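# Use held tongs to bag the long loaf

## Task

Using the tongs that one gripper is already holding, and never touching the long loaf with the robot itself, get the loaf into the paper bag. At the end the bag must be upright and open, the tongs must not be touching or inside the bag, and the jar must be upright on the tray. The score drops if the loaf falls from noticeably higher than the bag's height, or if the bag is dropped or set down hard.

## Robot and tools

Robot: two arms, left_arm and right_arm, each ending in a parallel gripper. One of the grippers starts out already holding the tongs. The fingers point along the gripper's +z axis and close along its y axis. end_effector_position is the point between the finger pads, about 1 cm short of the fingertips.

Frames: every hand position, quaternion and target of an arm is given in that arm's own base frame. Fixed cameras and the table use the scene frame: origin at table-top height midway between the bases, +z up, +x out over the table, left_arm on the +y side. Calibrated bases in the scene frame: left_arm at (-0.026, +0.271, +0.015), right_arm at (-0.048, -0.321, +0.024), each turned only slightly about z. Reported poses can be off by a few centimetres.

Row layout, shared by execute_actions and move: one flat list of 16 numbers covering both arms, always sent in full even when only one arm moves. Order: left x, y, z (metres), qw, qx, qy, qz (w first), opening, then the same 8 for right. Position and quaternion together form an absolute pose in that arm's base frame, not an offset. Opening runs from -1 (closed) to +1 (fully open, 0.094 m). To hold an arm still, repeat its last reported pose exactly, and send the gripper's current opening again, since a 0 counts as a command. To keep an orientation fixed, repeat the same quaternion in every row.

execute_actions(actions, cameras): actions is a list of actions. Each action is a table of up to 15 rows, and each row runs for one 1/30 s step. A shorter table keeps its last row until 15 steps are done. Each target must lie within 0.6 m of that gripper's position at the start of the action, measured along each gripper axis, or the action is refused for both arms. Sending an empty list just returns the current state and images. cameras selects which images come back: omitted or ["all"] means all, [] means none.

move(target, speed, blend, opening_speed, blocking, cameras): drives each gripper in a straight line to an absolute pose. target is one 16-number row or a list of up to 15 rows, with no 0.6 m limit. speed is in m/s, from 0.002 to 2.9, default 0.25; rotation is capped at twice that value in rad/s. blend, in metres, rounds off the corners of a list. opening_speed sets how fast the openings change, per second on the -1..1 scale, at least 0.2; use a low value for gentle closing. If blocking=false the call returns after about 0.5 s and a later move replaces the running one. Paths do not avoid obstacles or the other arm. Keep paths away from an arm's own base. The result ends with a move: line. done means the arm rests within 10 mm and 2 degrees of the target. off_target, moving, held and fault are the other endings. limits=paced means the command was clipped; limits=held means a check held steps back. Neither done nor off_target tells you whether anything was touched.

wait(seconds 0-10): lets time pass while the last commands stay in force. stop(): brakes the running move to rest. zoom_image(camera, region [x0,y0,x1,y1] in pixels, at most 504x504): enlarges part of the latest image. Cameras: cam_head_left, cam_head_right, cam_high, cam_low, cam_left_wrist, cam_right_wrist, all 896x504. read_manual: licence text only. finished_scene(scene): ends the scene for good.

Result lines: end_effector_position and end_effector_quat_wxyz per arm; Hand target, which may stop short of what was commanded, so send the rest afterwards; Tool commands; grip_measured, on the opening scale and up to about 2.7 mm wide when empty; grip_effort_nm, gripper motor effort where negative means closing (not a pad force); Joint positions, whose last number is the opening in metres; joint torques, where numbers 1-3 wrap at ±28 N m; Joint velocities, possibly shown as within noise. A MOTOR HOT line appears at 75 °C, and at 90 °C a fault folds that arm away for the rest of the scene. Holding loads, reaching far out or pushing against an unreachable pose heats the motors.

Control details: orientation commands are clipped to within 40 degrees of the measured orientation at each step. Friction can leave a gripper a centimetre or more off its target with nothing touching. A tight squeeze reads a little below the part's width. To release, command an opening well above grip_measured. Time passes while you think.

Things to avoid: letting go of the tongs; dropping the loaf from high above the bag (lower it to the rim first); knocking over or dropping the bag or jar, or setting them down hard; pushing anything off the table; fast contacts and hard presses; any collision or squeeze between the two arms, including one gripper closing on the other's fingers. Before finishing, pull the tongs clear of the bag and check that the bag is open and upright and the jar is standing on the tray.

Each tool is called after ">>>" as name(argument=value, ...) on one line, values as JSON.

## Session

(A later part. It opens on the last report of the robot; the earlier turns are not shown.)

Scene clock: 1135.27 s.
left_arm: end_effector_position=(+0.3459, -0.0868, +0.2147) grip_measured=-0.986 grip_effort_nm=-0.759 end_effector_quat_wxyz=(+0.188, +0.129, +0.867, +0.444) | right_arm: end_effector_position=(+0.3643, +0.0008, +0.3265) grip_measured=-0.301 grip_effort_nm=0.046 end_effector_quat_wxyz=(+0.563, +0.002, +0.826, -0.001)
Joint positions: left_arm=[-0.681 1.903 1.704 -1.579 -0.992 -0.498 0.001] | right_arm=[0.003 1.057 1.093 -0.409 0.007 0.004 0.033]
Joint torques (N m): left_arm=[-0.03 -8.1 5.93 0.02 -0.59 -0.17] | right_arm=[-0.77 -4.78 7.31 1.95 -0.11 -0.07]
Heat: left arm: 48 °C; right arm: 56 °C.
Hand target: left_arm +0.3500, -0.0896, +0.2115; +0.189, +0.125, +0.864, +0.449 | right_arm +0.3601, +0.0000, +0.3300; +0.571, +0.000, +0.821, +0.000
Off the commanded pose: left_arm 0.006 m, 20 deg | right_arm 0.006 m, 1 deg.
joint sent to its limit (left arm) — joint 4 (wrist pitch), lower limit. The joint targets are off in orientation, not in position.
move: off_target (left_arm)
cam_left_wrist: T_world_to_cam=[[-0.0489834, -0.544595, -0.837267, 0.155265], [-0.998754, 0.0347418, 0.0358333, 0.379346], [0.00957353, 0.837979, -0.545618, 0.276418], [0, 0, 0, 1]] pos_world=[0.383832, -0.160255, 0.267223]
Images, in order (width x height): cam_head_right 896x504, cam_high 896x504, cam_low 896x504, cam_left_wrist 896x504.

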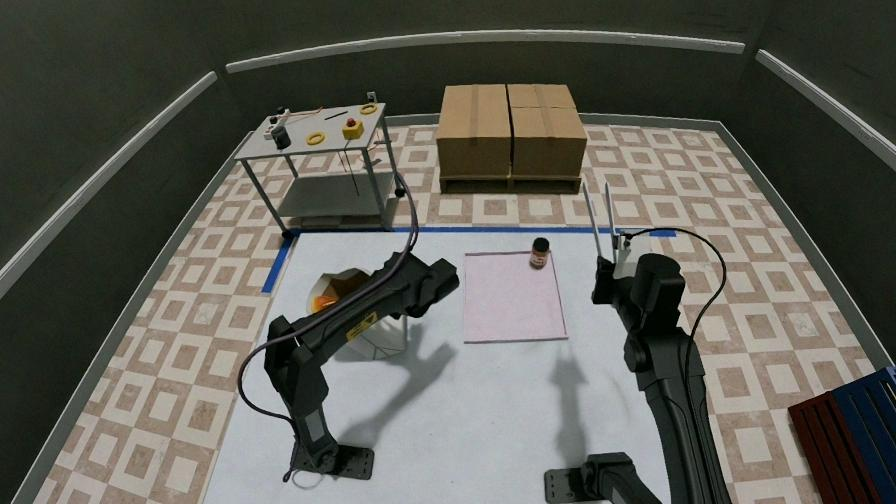

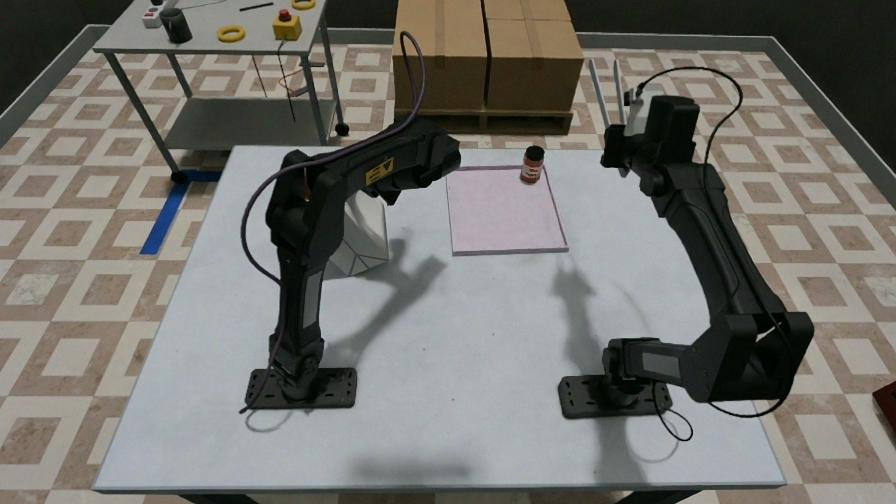

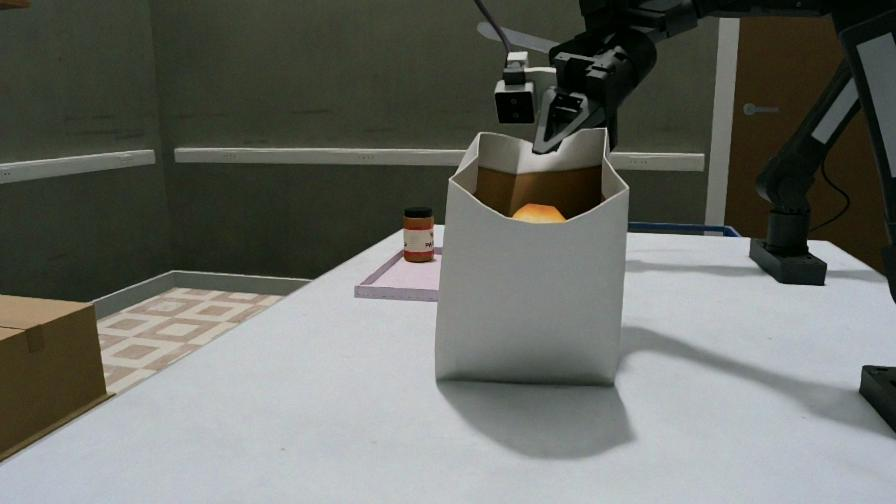

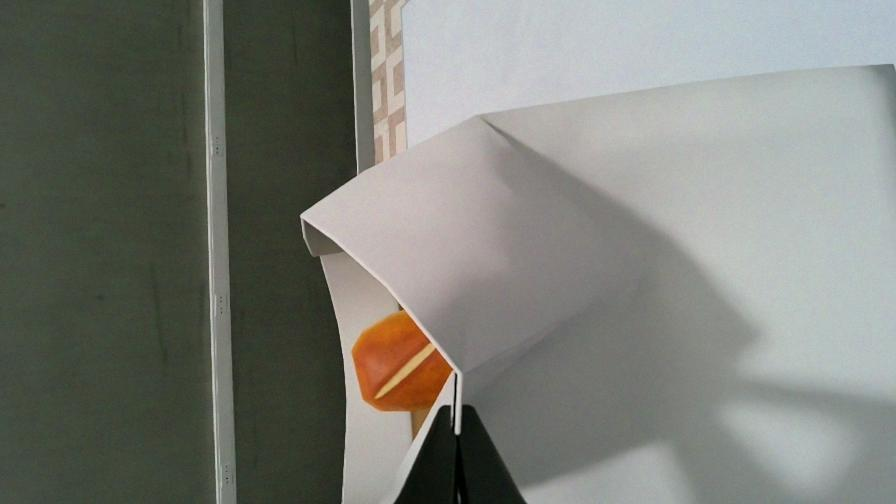

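>>> move(target=[0.35,-0.12,0.195,0.17,0.12,0.866,0.455,-1,0.36,0.0,0.33,0.57,0,0.82,0,-0.3], speed=0.05, cameras=["cam_low","cam_high","cam_left_wrist","cam_head_right"])

>>> zoom_image(camera="cam_head_right", region=[250, 220, 500, 400])

Scene clock: 1142.00 s.
left_arm: end_effector_position=(+0.3459, -0.1148, +0.1980) grip_measured=-0.986 grip_effort_nm=-0.759 end_effector_quat_wxyz=(+0.193, +0.142, +0.867, +0.438) | right_arm: end_effector_position=(+0.3643, +0.0008, +0.3265) grip_measured=-0.301 grip_effort_nm=0.032 end_effector_quat_wxyz=(+0.563, +0.002, +0.826, -0.001)
Joint positions: left_arm=[-0.741 1.968 1.73 -1.579 -0.978 -0.548 0.001] | right_arm=[0.003 1.057 1.093 -0.409 0.007 0.004 0.033]
Joint torques (N m): left_arm=[-0.42 -8.84 6.98 -0.02 -0.53 -0.15] | right_arm=[-0.79 -4.78 7.31 1.95 -0.11 -0.07]
Heat: left arm: 47 °C; right arm: 56 °C.
Hand target: left_arm +0.3499, -0.1196, +0.1947; +0.195, +0.137, +0.867, +0.438 | right_arm +0.3601, +0.0000, +0.3300; +0.571, +0.000, +0.821, +0.000
Off the commanded pose: left_arm 0.007 m, 4 deg | right_arm 0.006 m, 1 deg.
joint sent to its limit (left arm) — joint 4 (wrist pitch), lower limit. The joint targets are off in orientation, not in position.
move: off_target (left_arm)
cam_left_wrist: T_world_to_cam=[[-0.0682799, -0.549088, -0.832971, 0.131422], [-0.997125, 0.0650437, 0.0388596, 0.383158], [0.0328421, 0.83323, -0.551951, 0.283444], [0, 0, 0, 1]] pos_world=[0.381721, -0.188934, 0.251028]
Images, in order (width x height): cam_head_right 896x504, cam_high 896x504, cam_low 896x504, cam_left_wrist 896x504.

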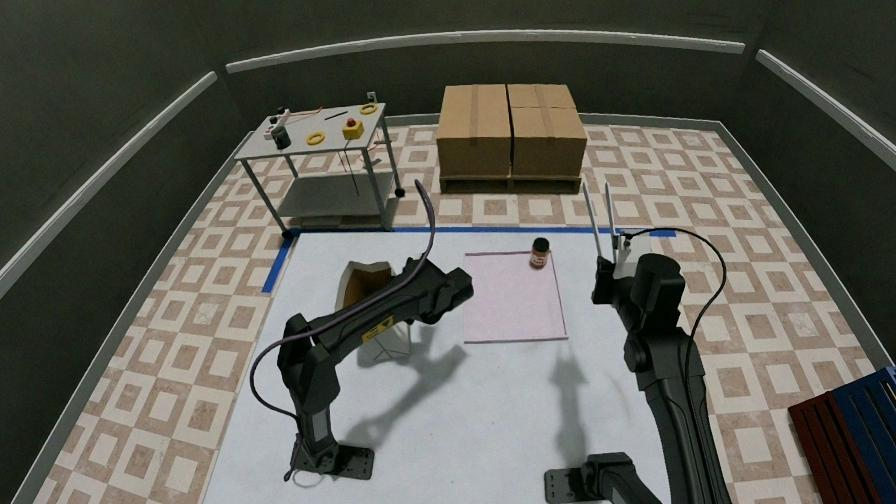

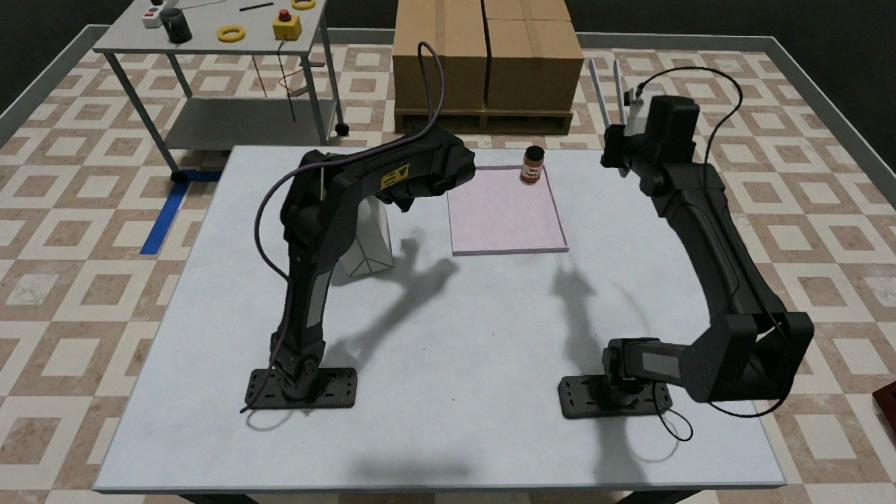

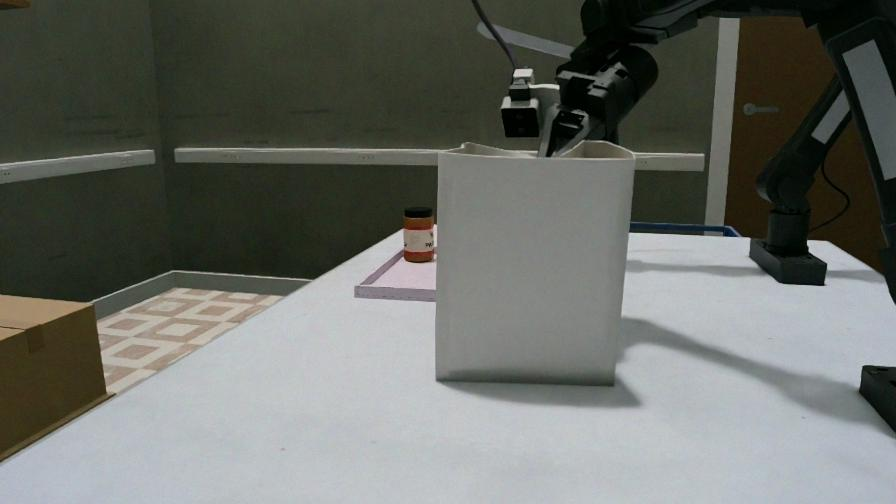

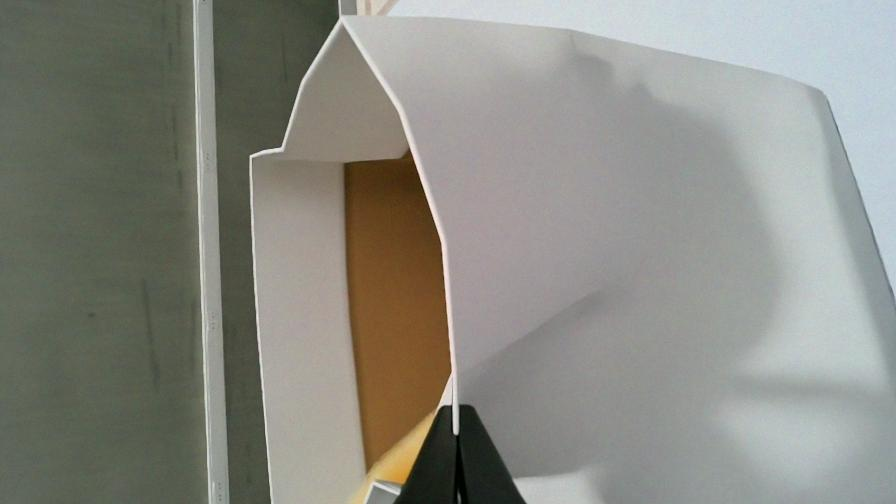

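Scaled by 2.016.

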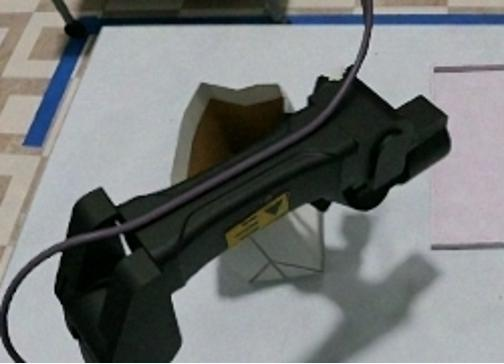

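>>> move(target=[0.35,-0.1196,0.1947,0.195,0.137,0.867,0.438,-0.72,0.36,0.0,0.33,0.57,0,0.82,0,-0.3], speed=0.05, opening_speed=0.3, cameras=["cam_low","cam_left_wrist"])

Scene clock: 1151.20 s.
left_arm: end_effector_position=(+0.3452, -0.1151, +0.1970) grip_measured=-0.722 grip_effort_nm=0.090 end_effector_quat_wxyz=(+0.191, +0.141, +0.868, +0.435) | right_arm: end_effector_position=(+0.3643, +0.0008, +0.3265) grip_measured=-0.301 grip_effort_nm=0.032 end_effector_quat_wxyz=(+0.563, +0.002, +0.826, -0.001)
Joint positions: left_arm=[-0.741 1.968 1.73 -1.579 -0.971 -0.549 0.013] | right_arm=[0.003 1.057 1.093 -0.409 0.007 0.004 0.033]
Joint torques (N m): left_arm=[-0.28 -8.8 6.69 -0.07 -0.6 -0.16] | right_arm=[-0.79 -4.77 7.31 1.95 -0.11 -0.07]
Heat: left arm: 47 °C; right arm: 56 °C.
Hand target: left_arm +0.3498, -0.1195, +0.1947; +0.195, +0.137, +0.867, +0.438 | right_arm +0.3601, +0.0000, +0.3300; +0.571, +0.000, +0.821, +0.000
Off the commanded pose: left_arm 0.007 m, 1 deg | right_arm 0.006 m, 1 deg.
move: done
cam_left_wrist: T_world_to_cam=[[-0.0705273, -0.553826, -0.82964, 0.129872], [-0.997097, 0.0630802, 0.0426535, 0.381566], [0.0287112, 0.830239, -0.556667, 0.285198], [0, 0, 0, 1]] pos_world=[0.38143, -0.188925, 0.250232]

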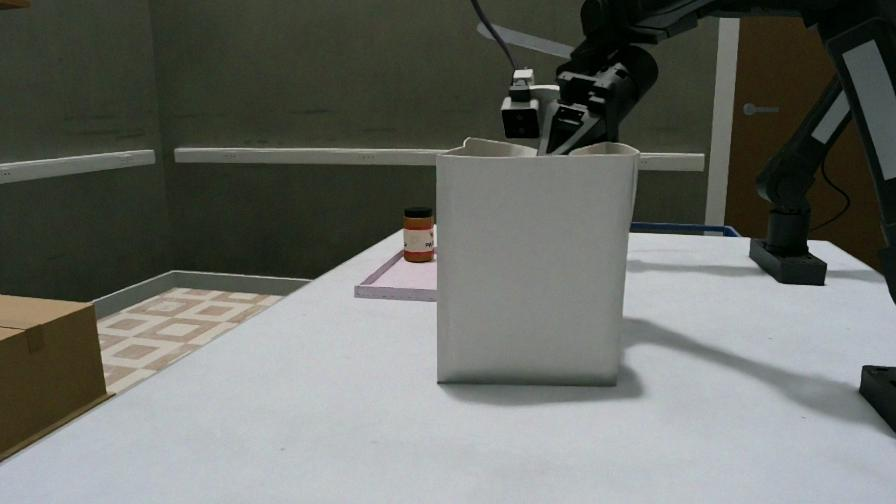

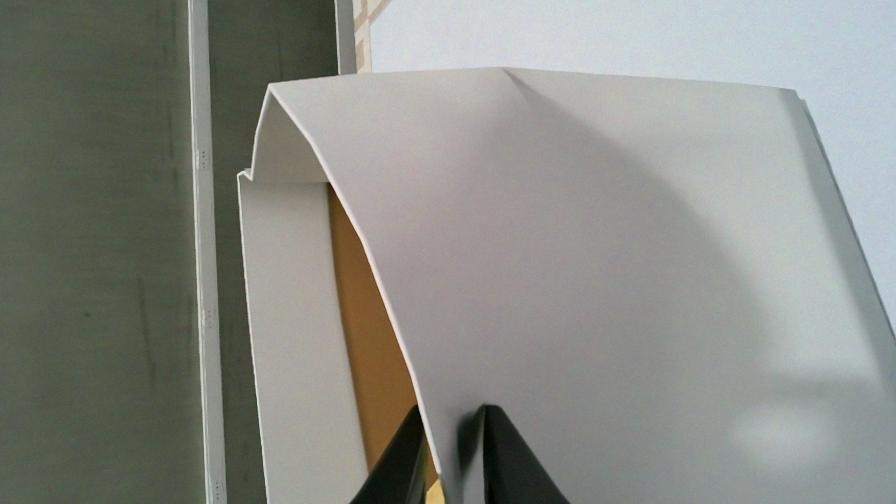

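>>> move(target=[[0.349,-0.118,0.199,0.195,0.137,0.867,0.438,-0.72,0.36,0.0,0.33,0.57,0,0.82,0,-0.3],[0.31,-0.18,0.253,0.195,0.137,0.867,0.438,-0.72,0.36,0.0,0.33,0.57,0,0.82,0,-0.3]], speed=0.05, cameras=["cam_low","cam_left_wrist","cam_head_right","cam_high"])

Scene clock: 1161.07 s.
left_arm: end_effector_position=(+0.3106, -0.1802, +0.2321) grip_measured=-0.722 grip_effort_nm=0.085 end_effector_quat_wxyz=(+0.270, +0.213, +0.860, +0.377) | right_arm: end_effector_position=(+0.3643, +0.0008, +0.3265) grip_measured=-0.301 grip_effort_nm=0.042 end_effector_quat_wxyz=(+0.563, +0.002, +0.826, -0.001)
Joint positions: left_arm=[-0.947 1.872 1.761 -1.579 -0.959 -0.524 0.013] | right_arm=[0.003 1.057 1.093 -0.409 0.007 0.004 0.033]
Joint torques (N m): left_arm=[-0.14 -14.26 6.94 0.16 -0.63 0.02] | right_arm=[-0.77 -4.78 7.31 1.95 -0.11 -0.07]
Heat: left arm: 47 °C; right arm: 56 °C.
Hand target: left_arm +0.3100, -0.1791, +0.2521; +0.294, +0.202, +0.861, +0.363 | right_arm +0.3601, +0.0000, +0.3300; +0.571, +0.000, +0.821, +0.000
Off the commanded pose: left_arm 0.021 m, 14 deg | right_arm 0.006 m, 1 deg.
joint sent to its limit (left arm) — joint 4 (wrist pitch), lower limit. The joint targets are off in orientation, not in position.
move: off_target (left_arm)
cam_left_wrist: T_world_to_cam=[[-0.147767, -0.601993, -0.784709, 0.125352], [-0.960048, 0.27795, -0.0324455, 0.394283], [0.237642, 0.748564, -0.619014, 0.294643], [0, 0, 0, 1]] pos_world=[0.327034, -0.254689, 0.293546]
Images, in order (width x height): cam_head_right 896x504, cam_high 896x504, cam_low 896x504, cam_left_wrist 896x504.

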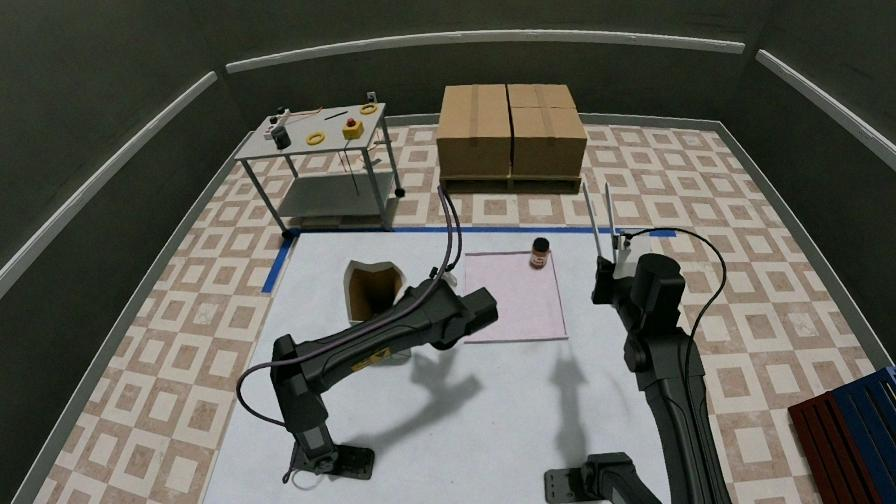

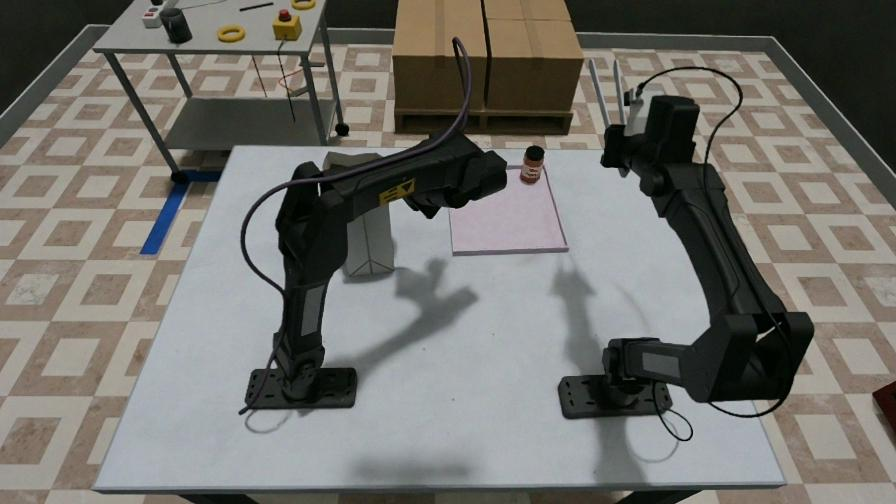

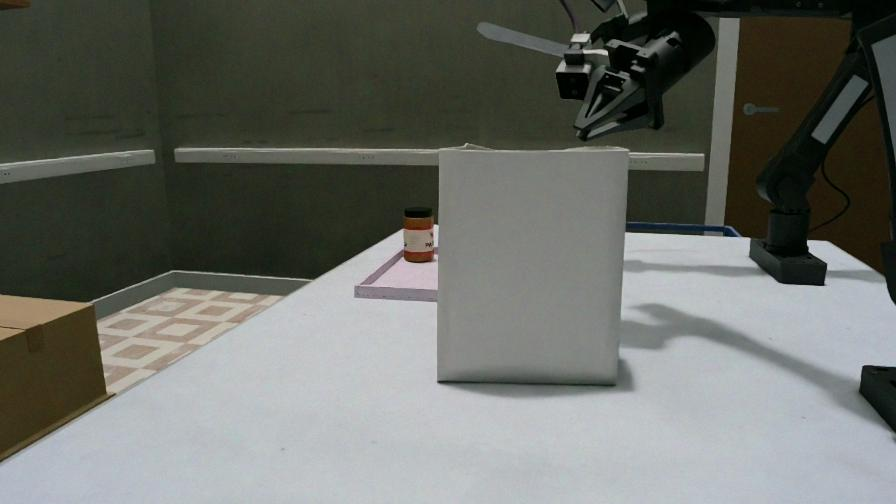

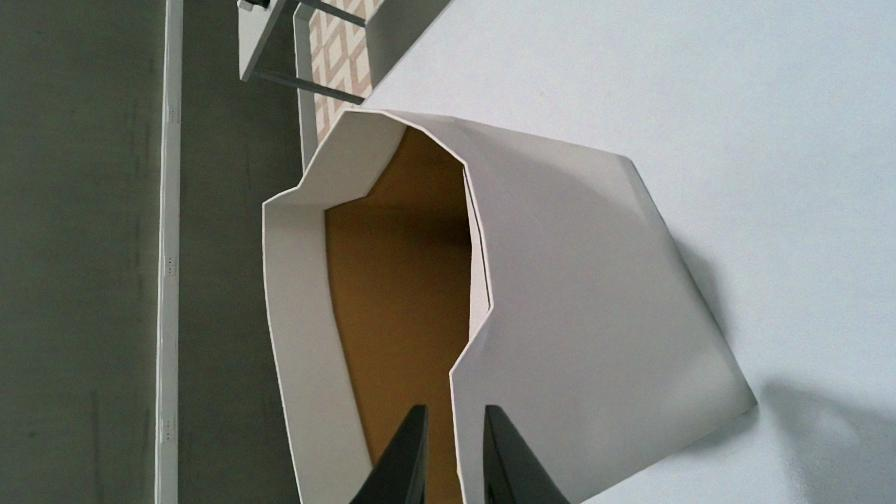

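Standing. Retract further, away −y and up.

>>> move(target=[[0.28,-0.22,0.3,0.294,0.202,0.861,0.363,-0.72,0.36,0.0,0.33,0.57,0,0.82,0,-0.3],[0.2,-0.22,0.36,0.36,0.22,0.82,0.38,-0.72,0.36,0.0,0.33,0.57,0,0.82,0,-0.3]], speed=0.15, cameras=["cam_low","cam_head_left","cam_head_right","cam_high"])

>>> zoom_image(camera="cam_head_left", region=[200, 200, 560, 400])

Scene clock: 1168.90 s.
left_arm: end_effector_position=(+0.2012, -0.2251, +0.3567) grip_measured=-0.722 grip_effort_nm=0.085 end_effector_quat_wxyz=(+0.487, +0.324, +0.776, +0.234) | right_arm: end_effector_position=(+0.3643, +0.0008, +0.3265) grip_measured=-0.301 grip_effort_nm=0.046 end_effector_quat_wxyz=(+0.563, +0.002, +0.826, -0.001)
Joint positions: left_arm=[-1.409 1.485 1.729 -1.579 -1.13 -0.468 0.013] | right_arm=[0.003 1.057 1.093 -0.409 0.007 0.004 0.033]
Joint torques (N m): left_arm=[-0.4 -7.41 3.73 0.63 -0.82 0.08] | right_arm=[-0.79 -4.78 7.31 1.95 -0.11 -0.07]
Heat: left arm: 48 °C; right arm: 56 °C.
Hand target: left_arm +0.2007, -0.2201, +0.3596; +0.493, +0.325, +0.770, +0.242 | right_arm +0.3601, +0.0000, +0.3300; +0.571, +0.000, +0.821, +0.000
Off the commanded pose: left_arm 0.006 m, 26 deg | right_arm 0.006 m, 1 deg.
joint sent to its limit (left arm) — joint 4 (wrist pitch), lower limit. The joint targets are off in orientation, not in position.
move: off_target (left_arm)
Images, in order (width x height): cam_head_left 896x504, cam_head_right 896x504, cam_high 896x504, cam_low 896x504.

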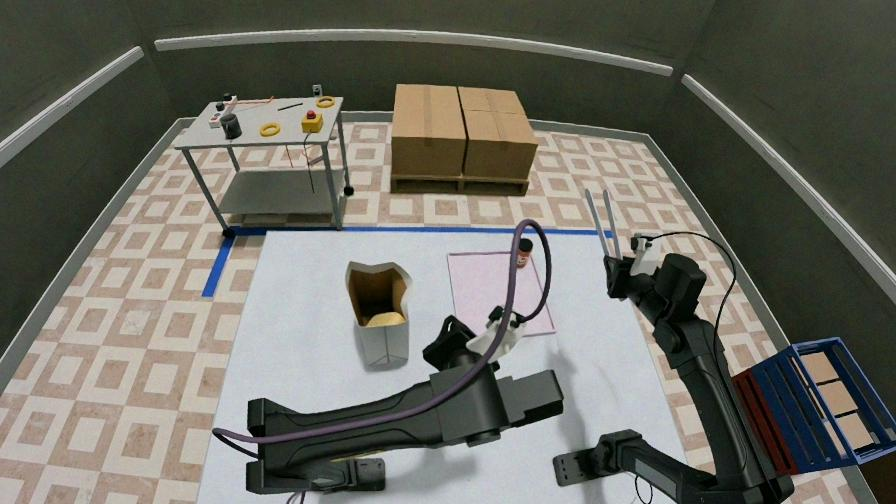

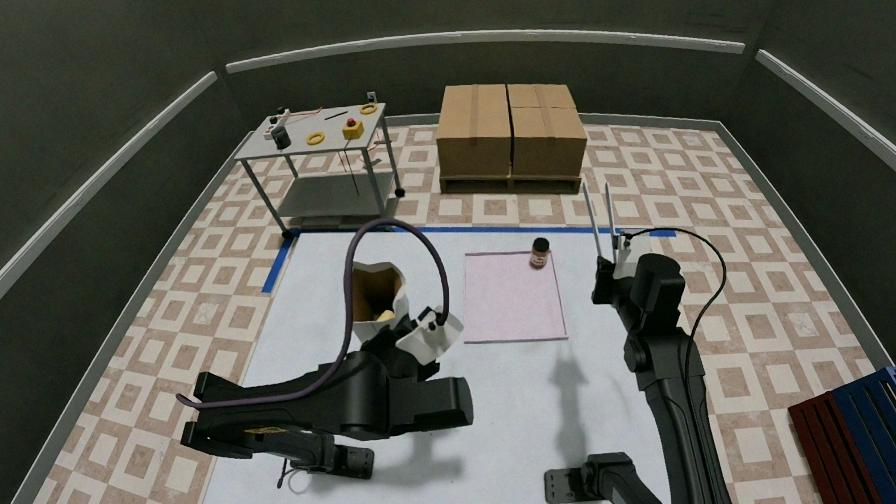

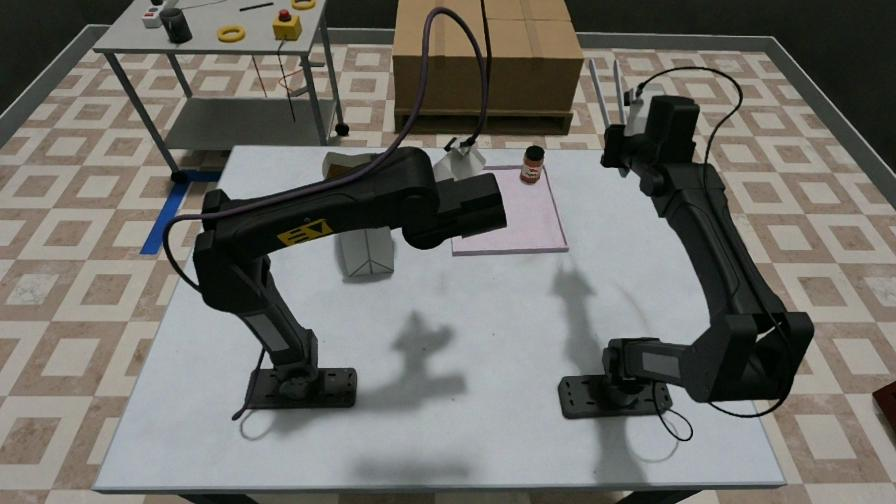

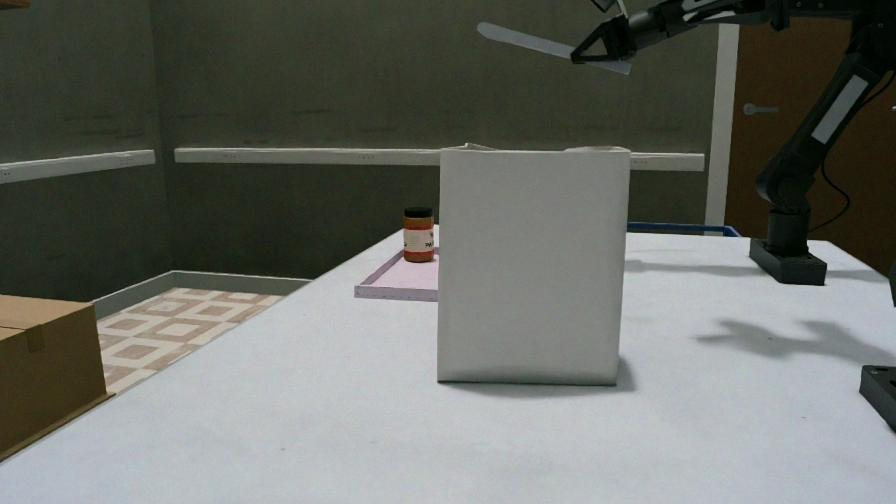

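Scaled by 1.400.

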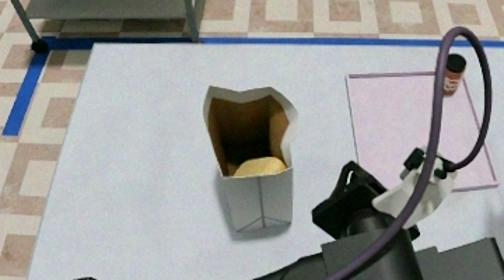

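Upright, open, loaf inside.

>>> finished_scene(scene=2)

The scene is finished: the task was done.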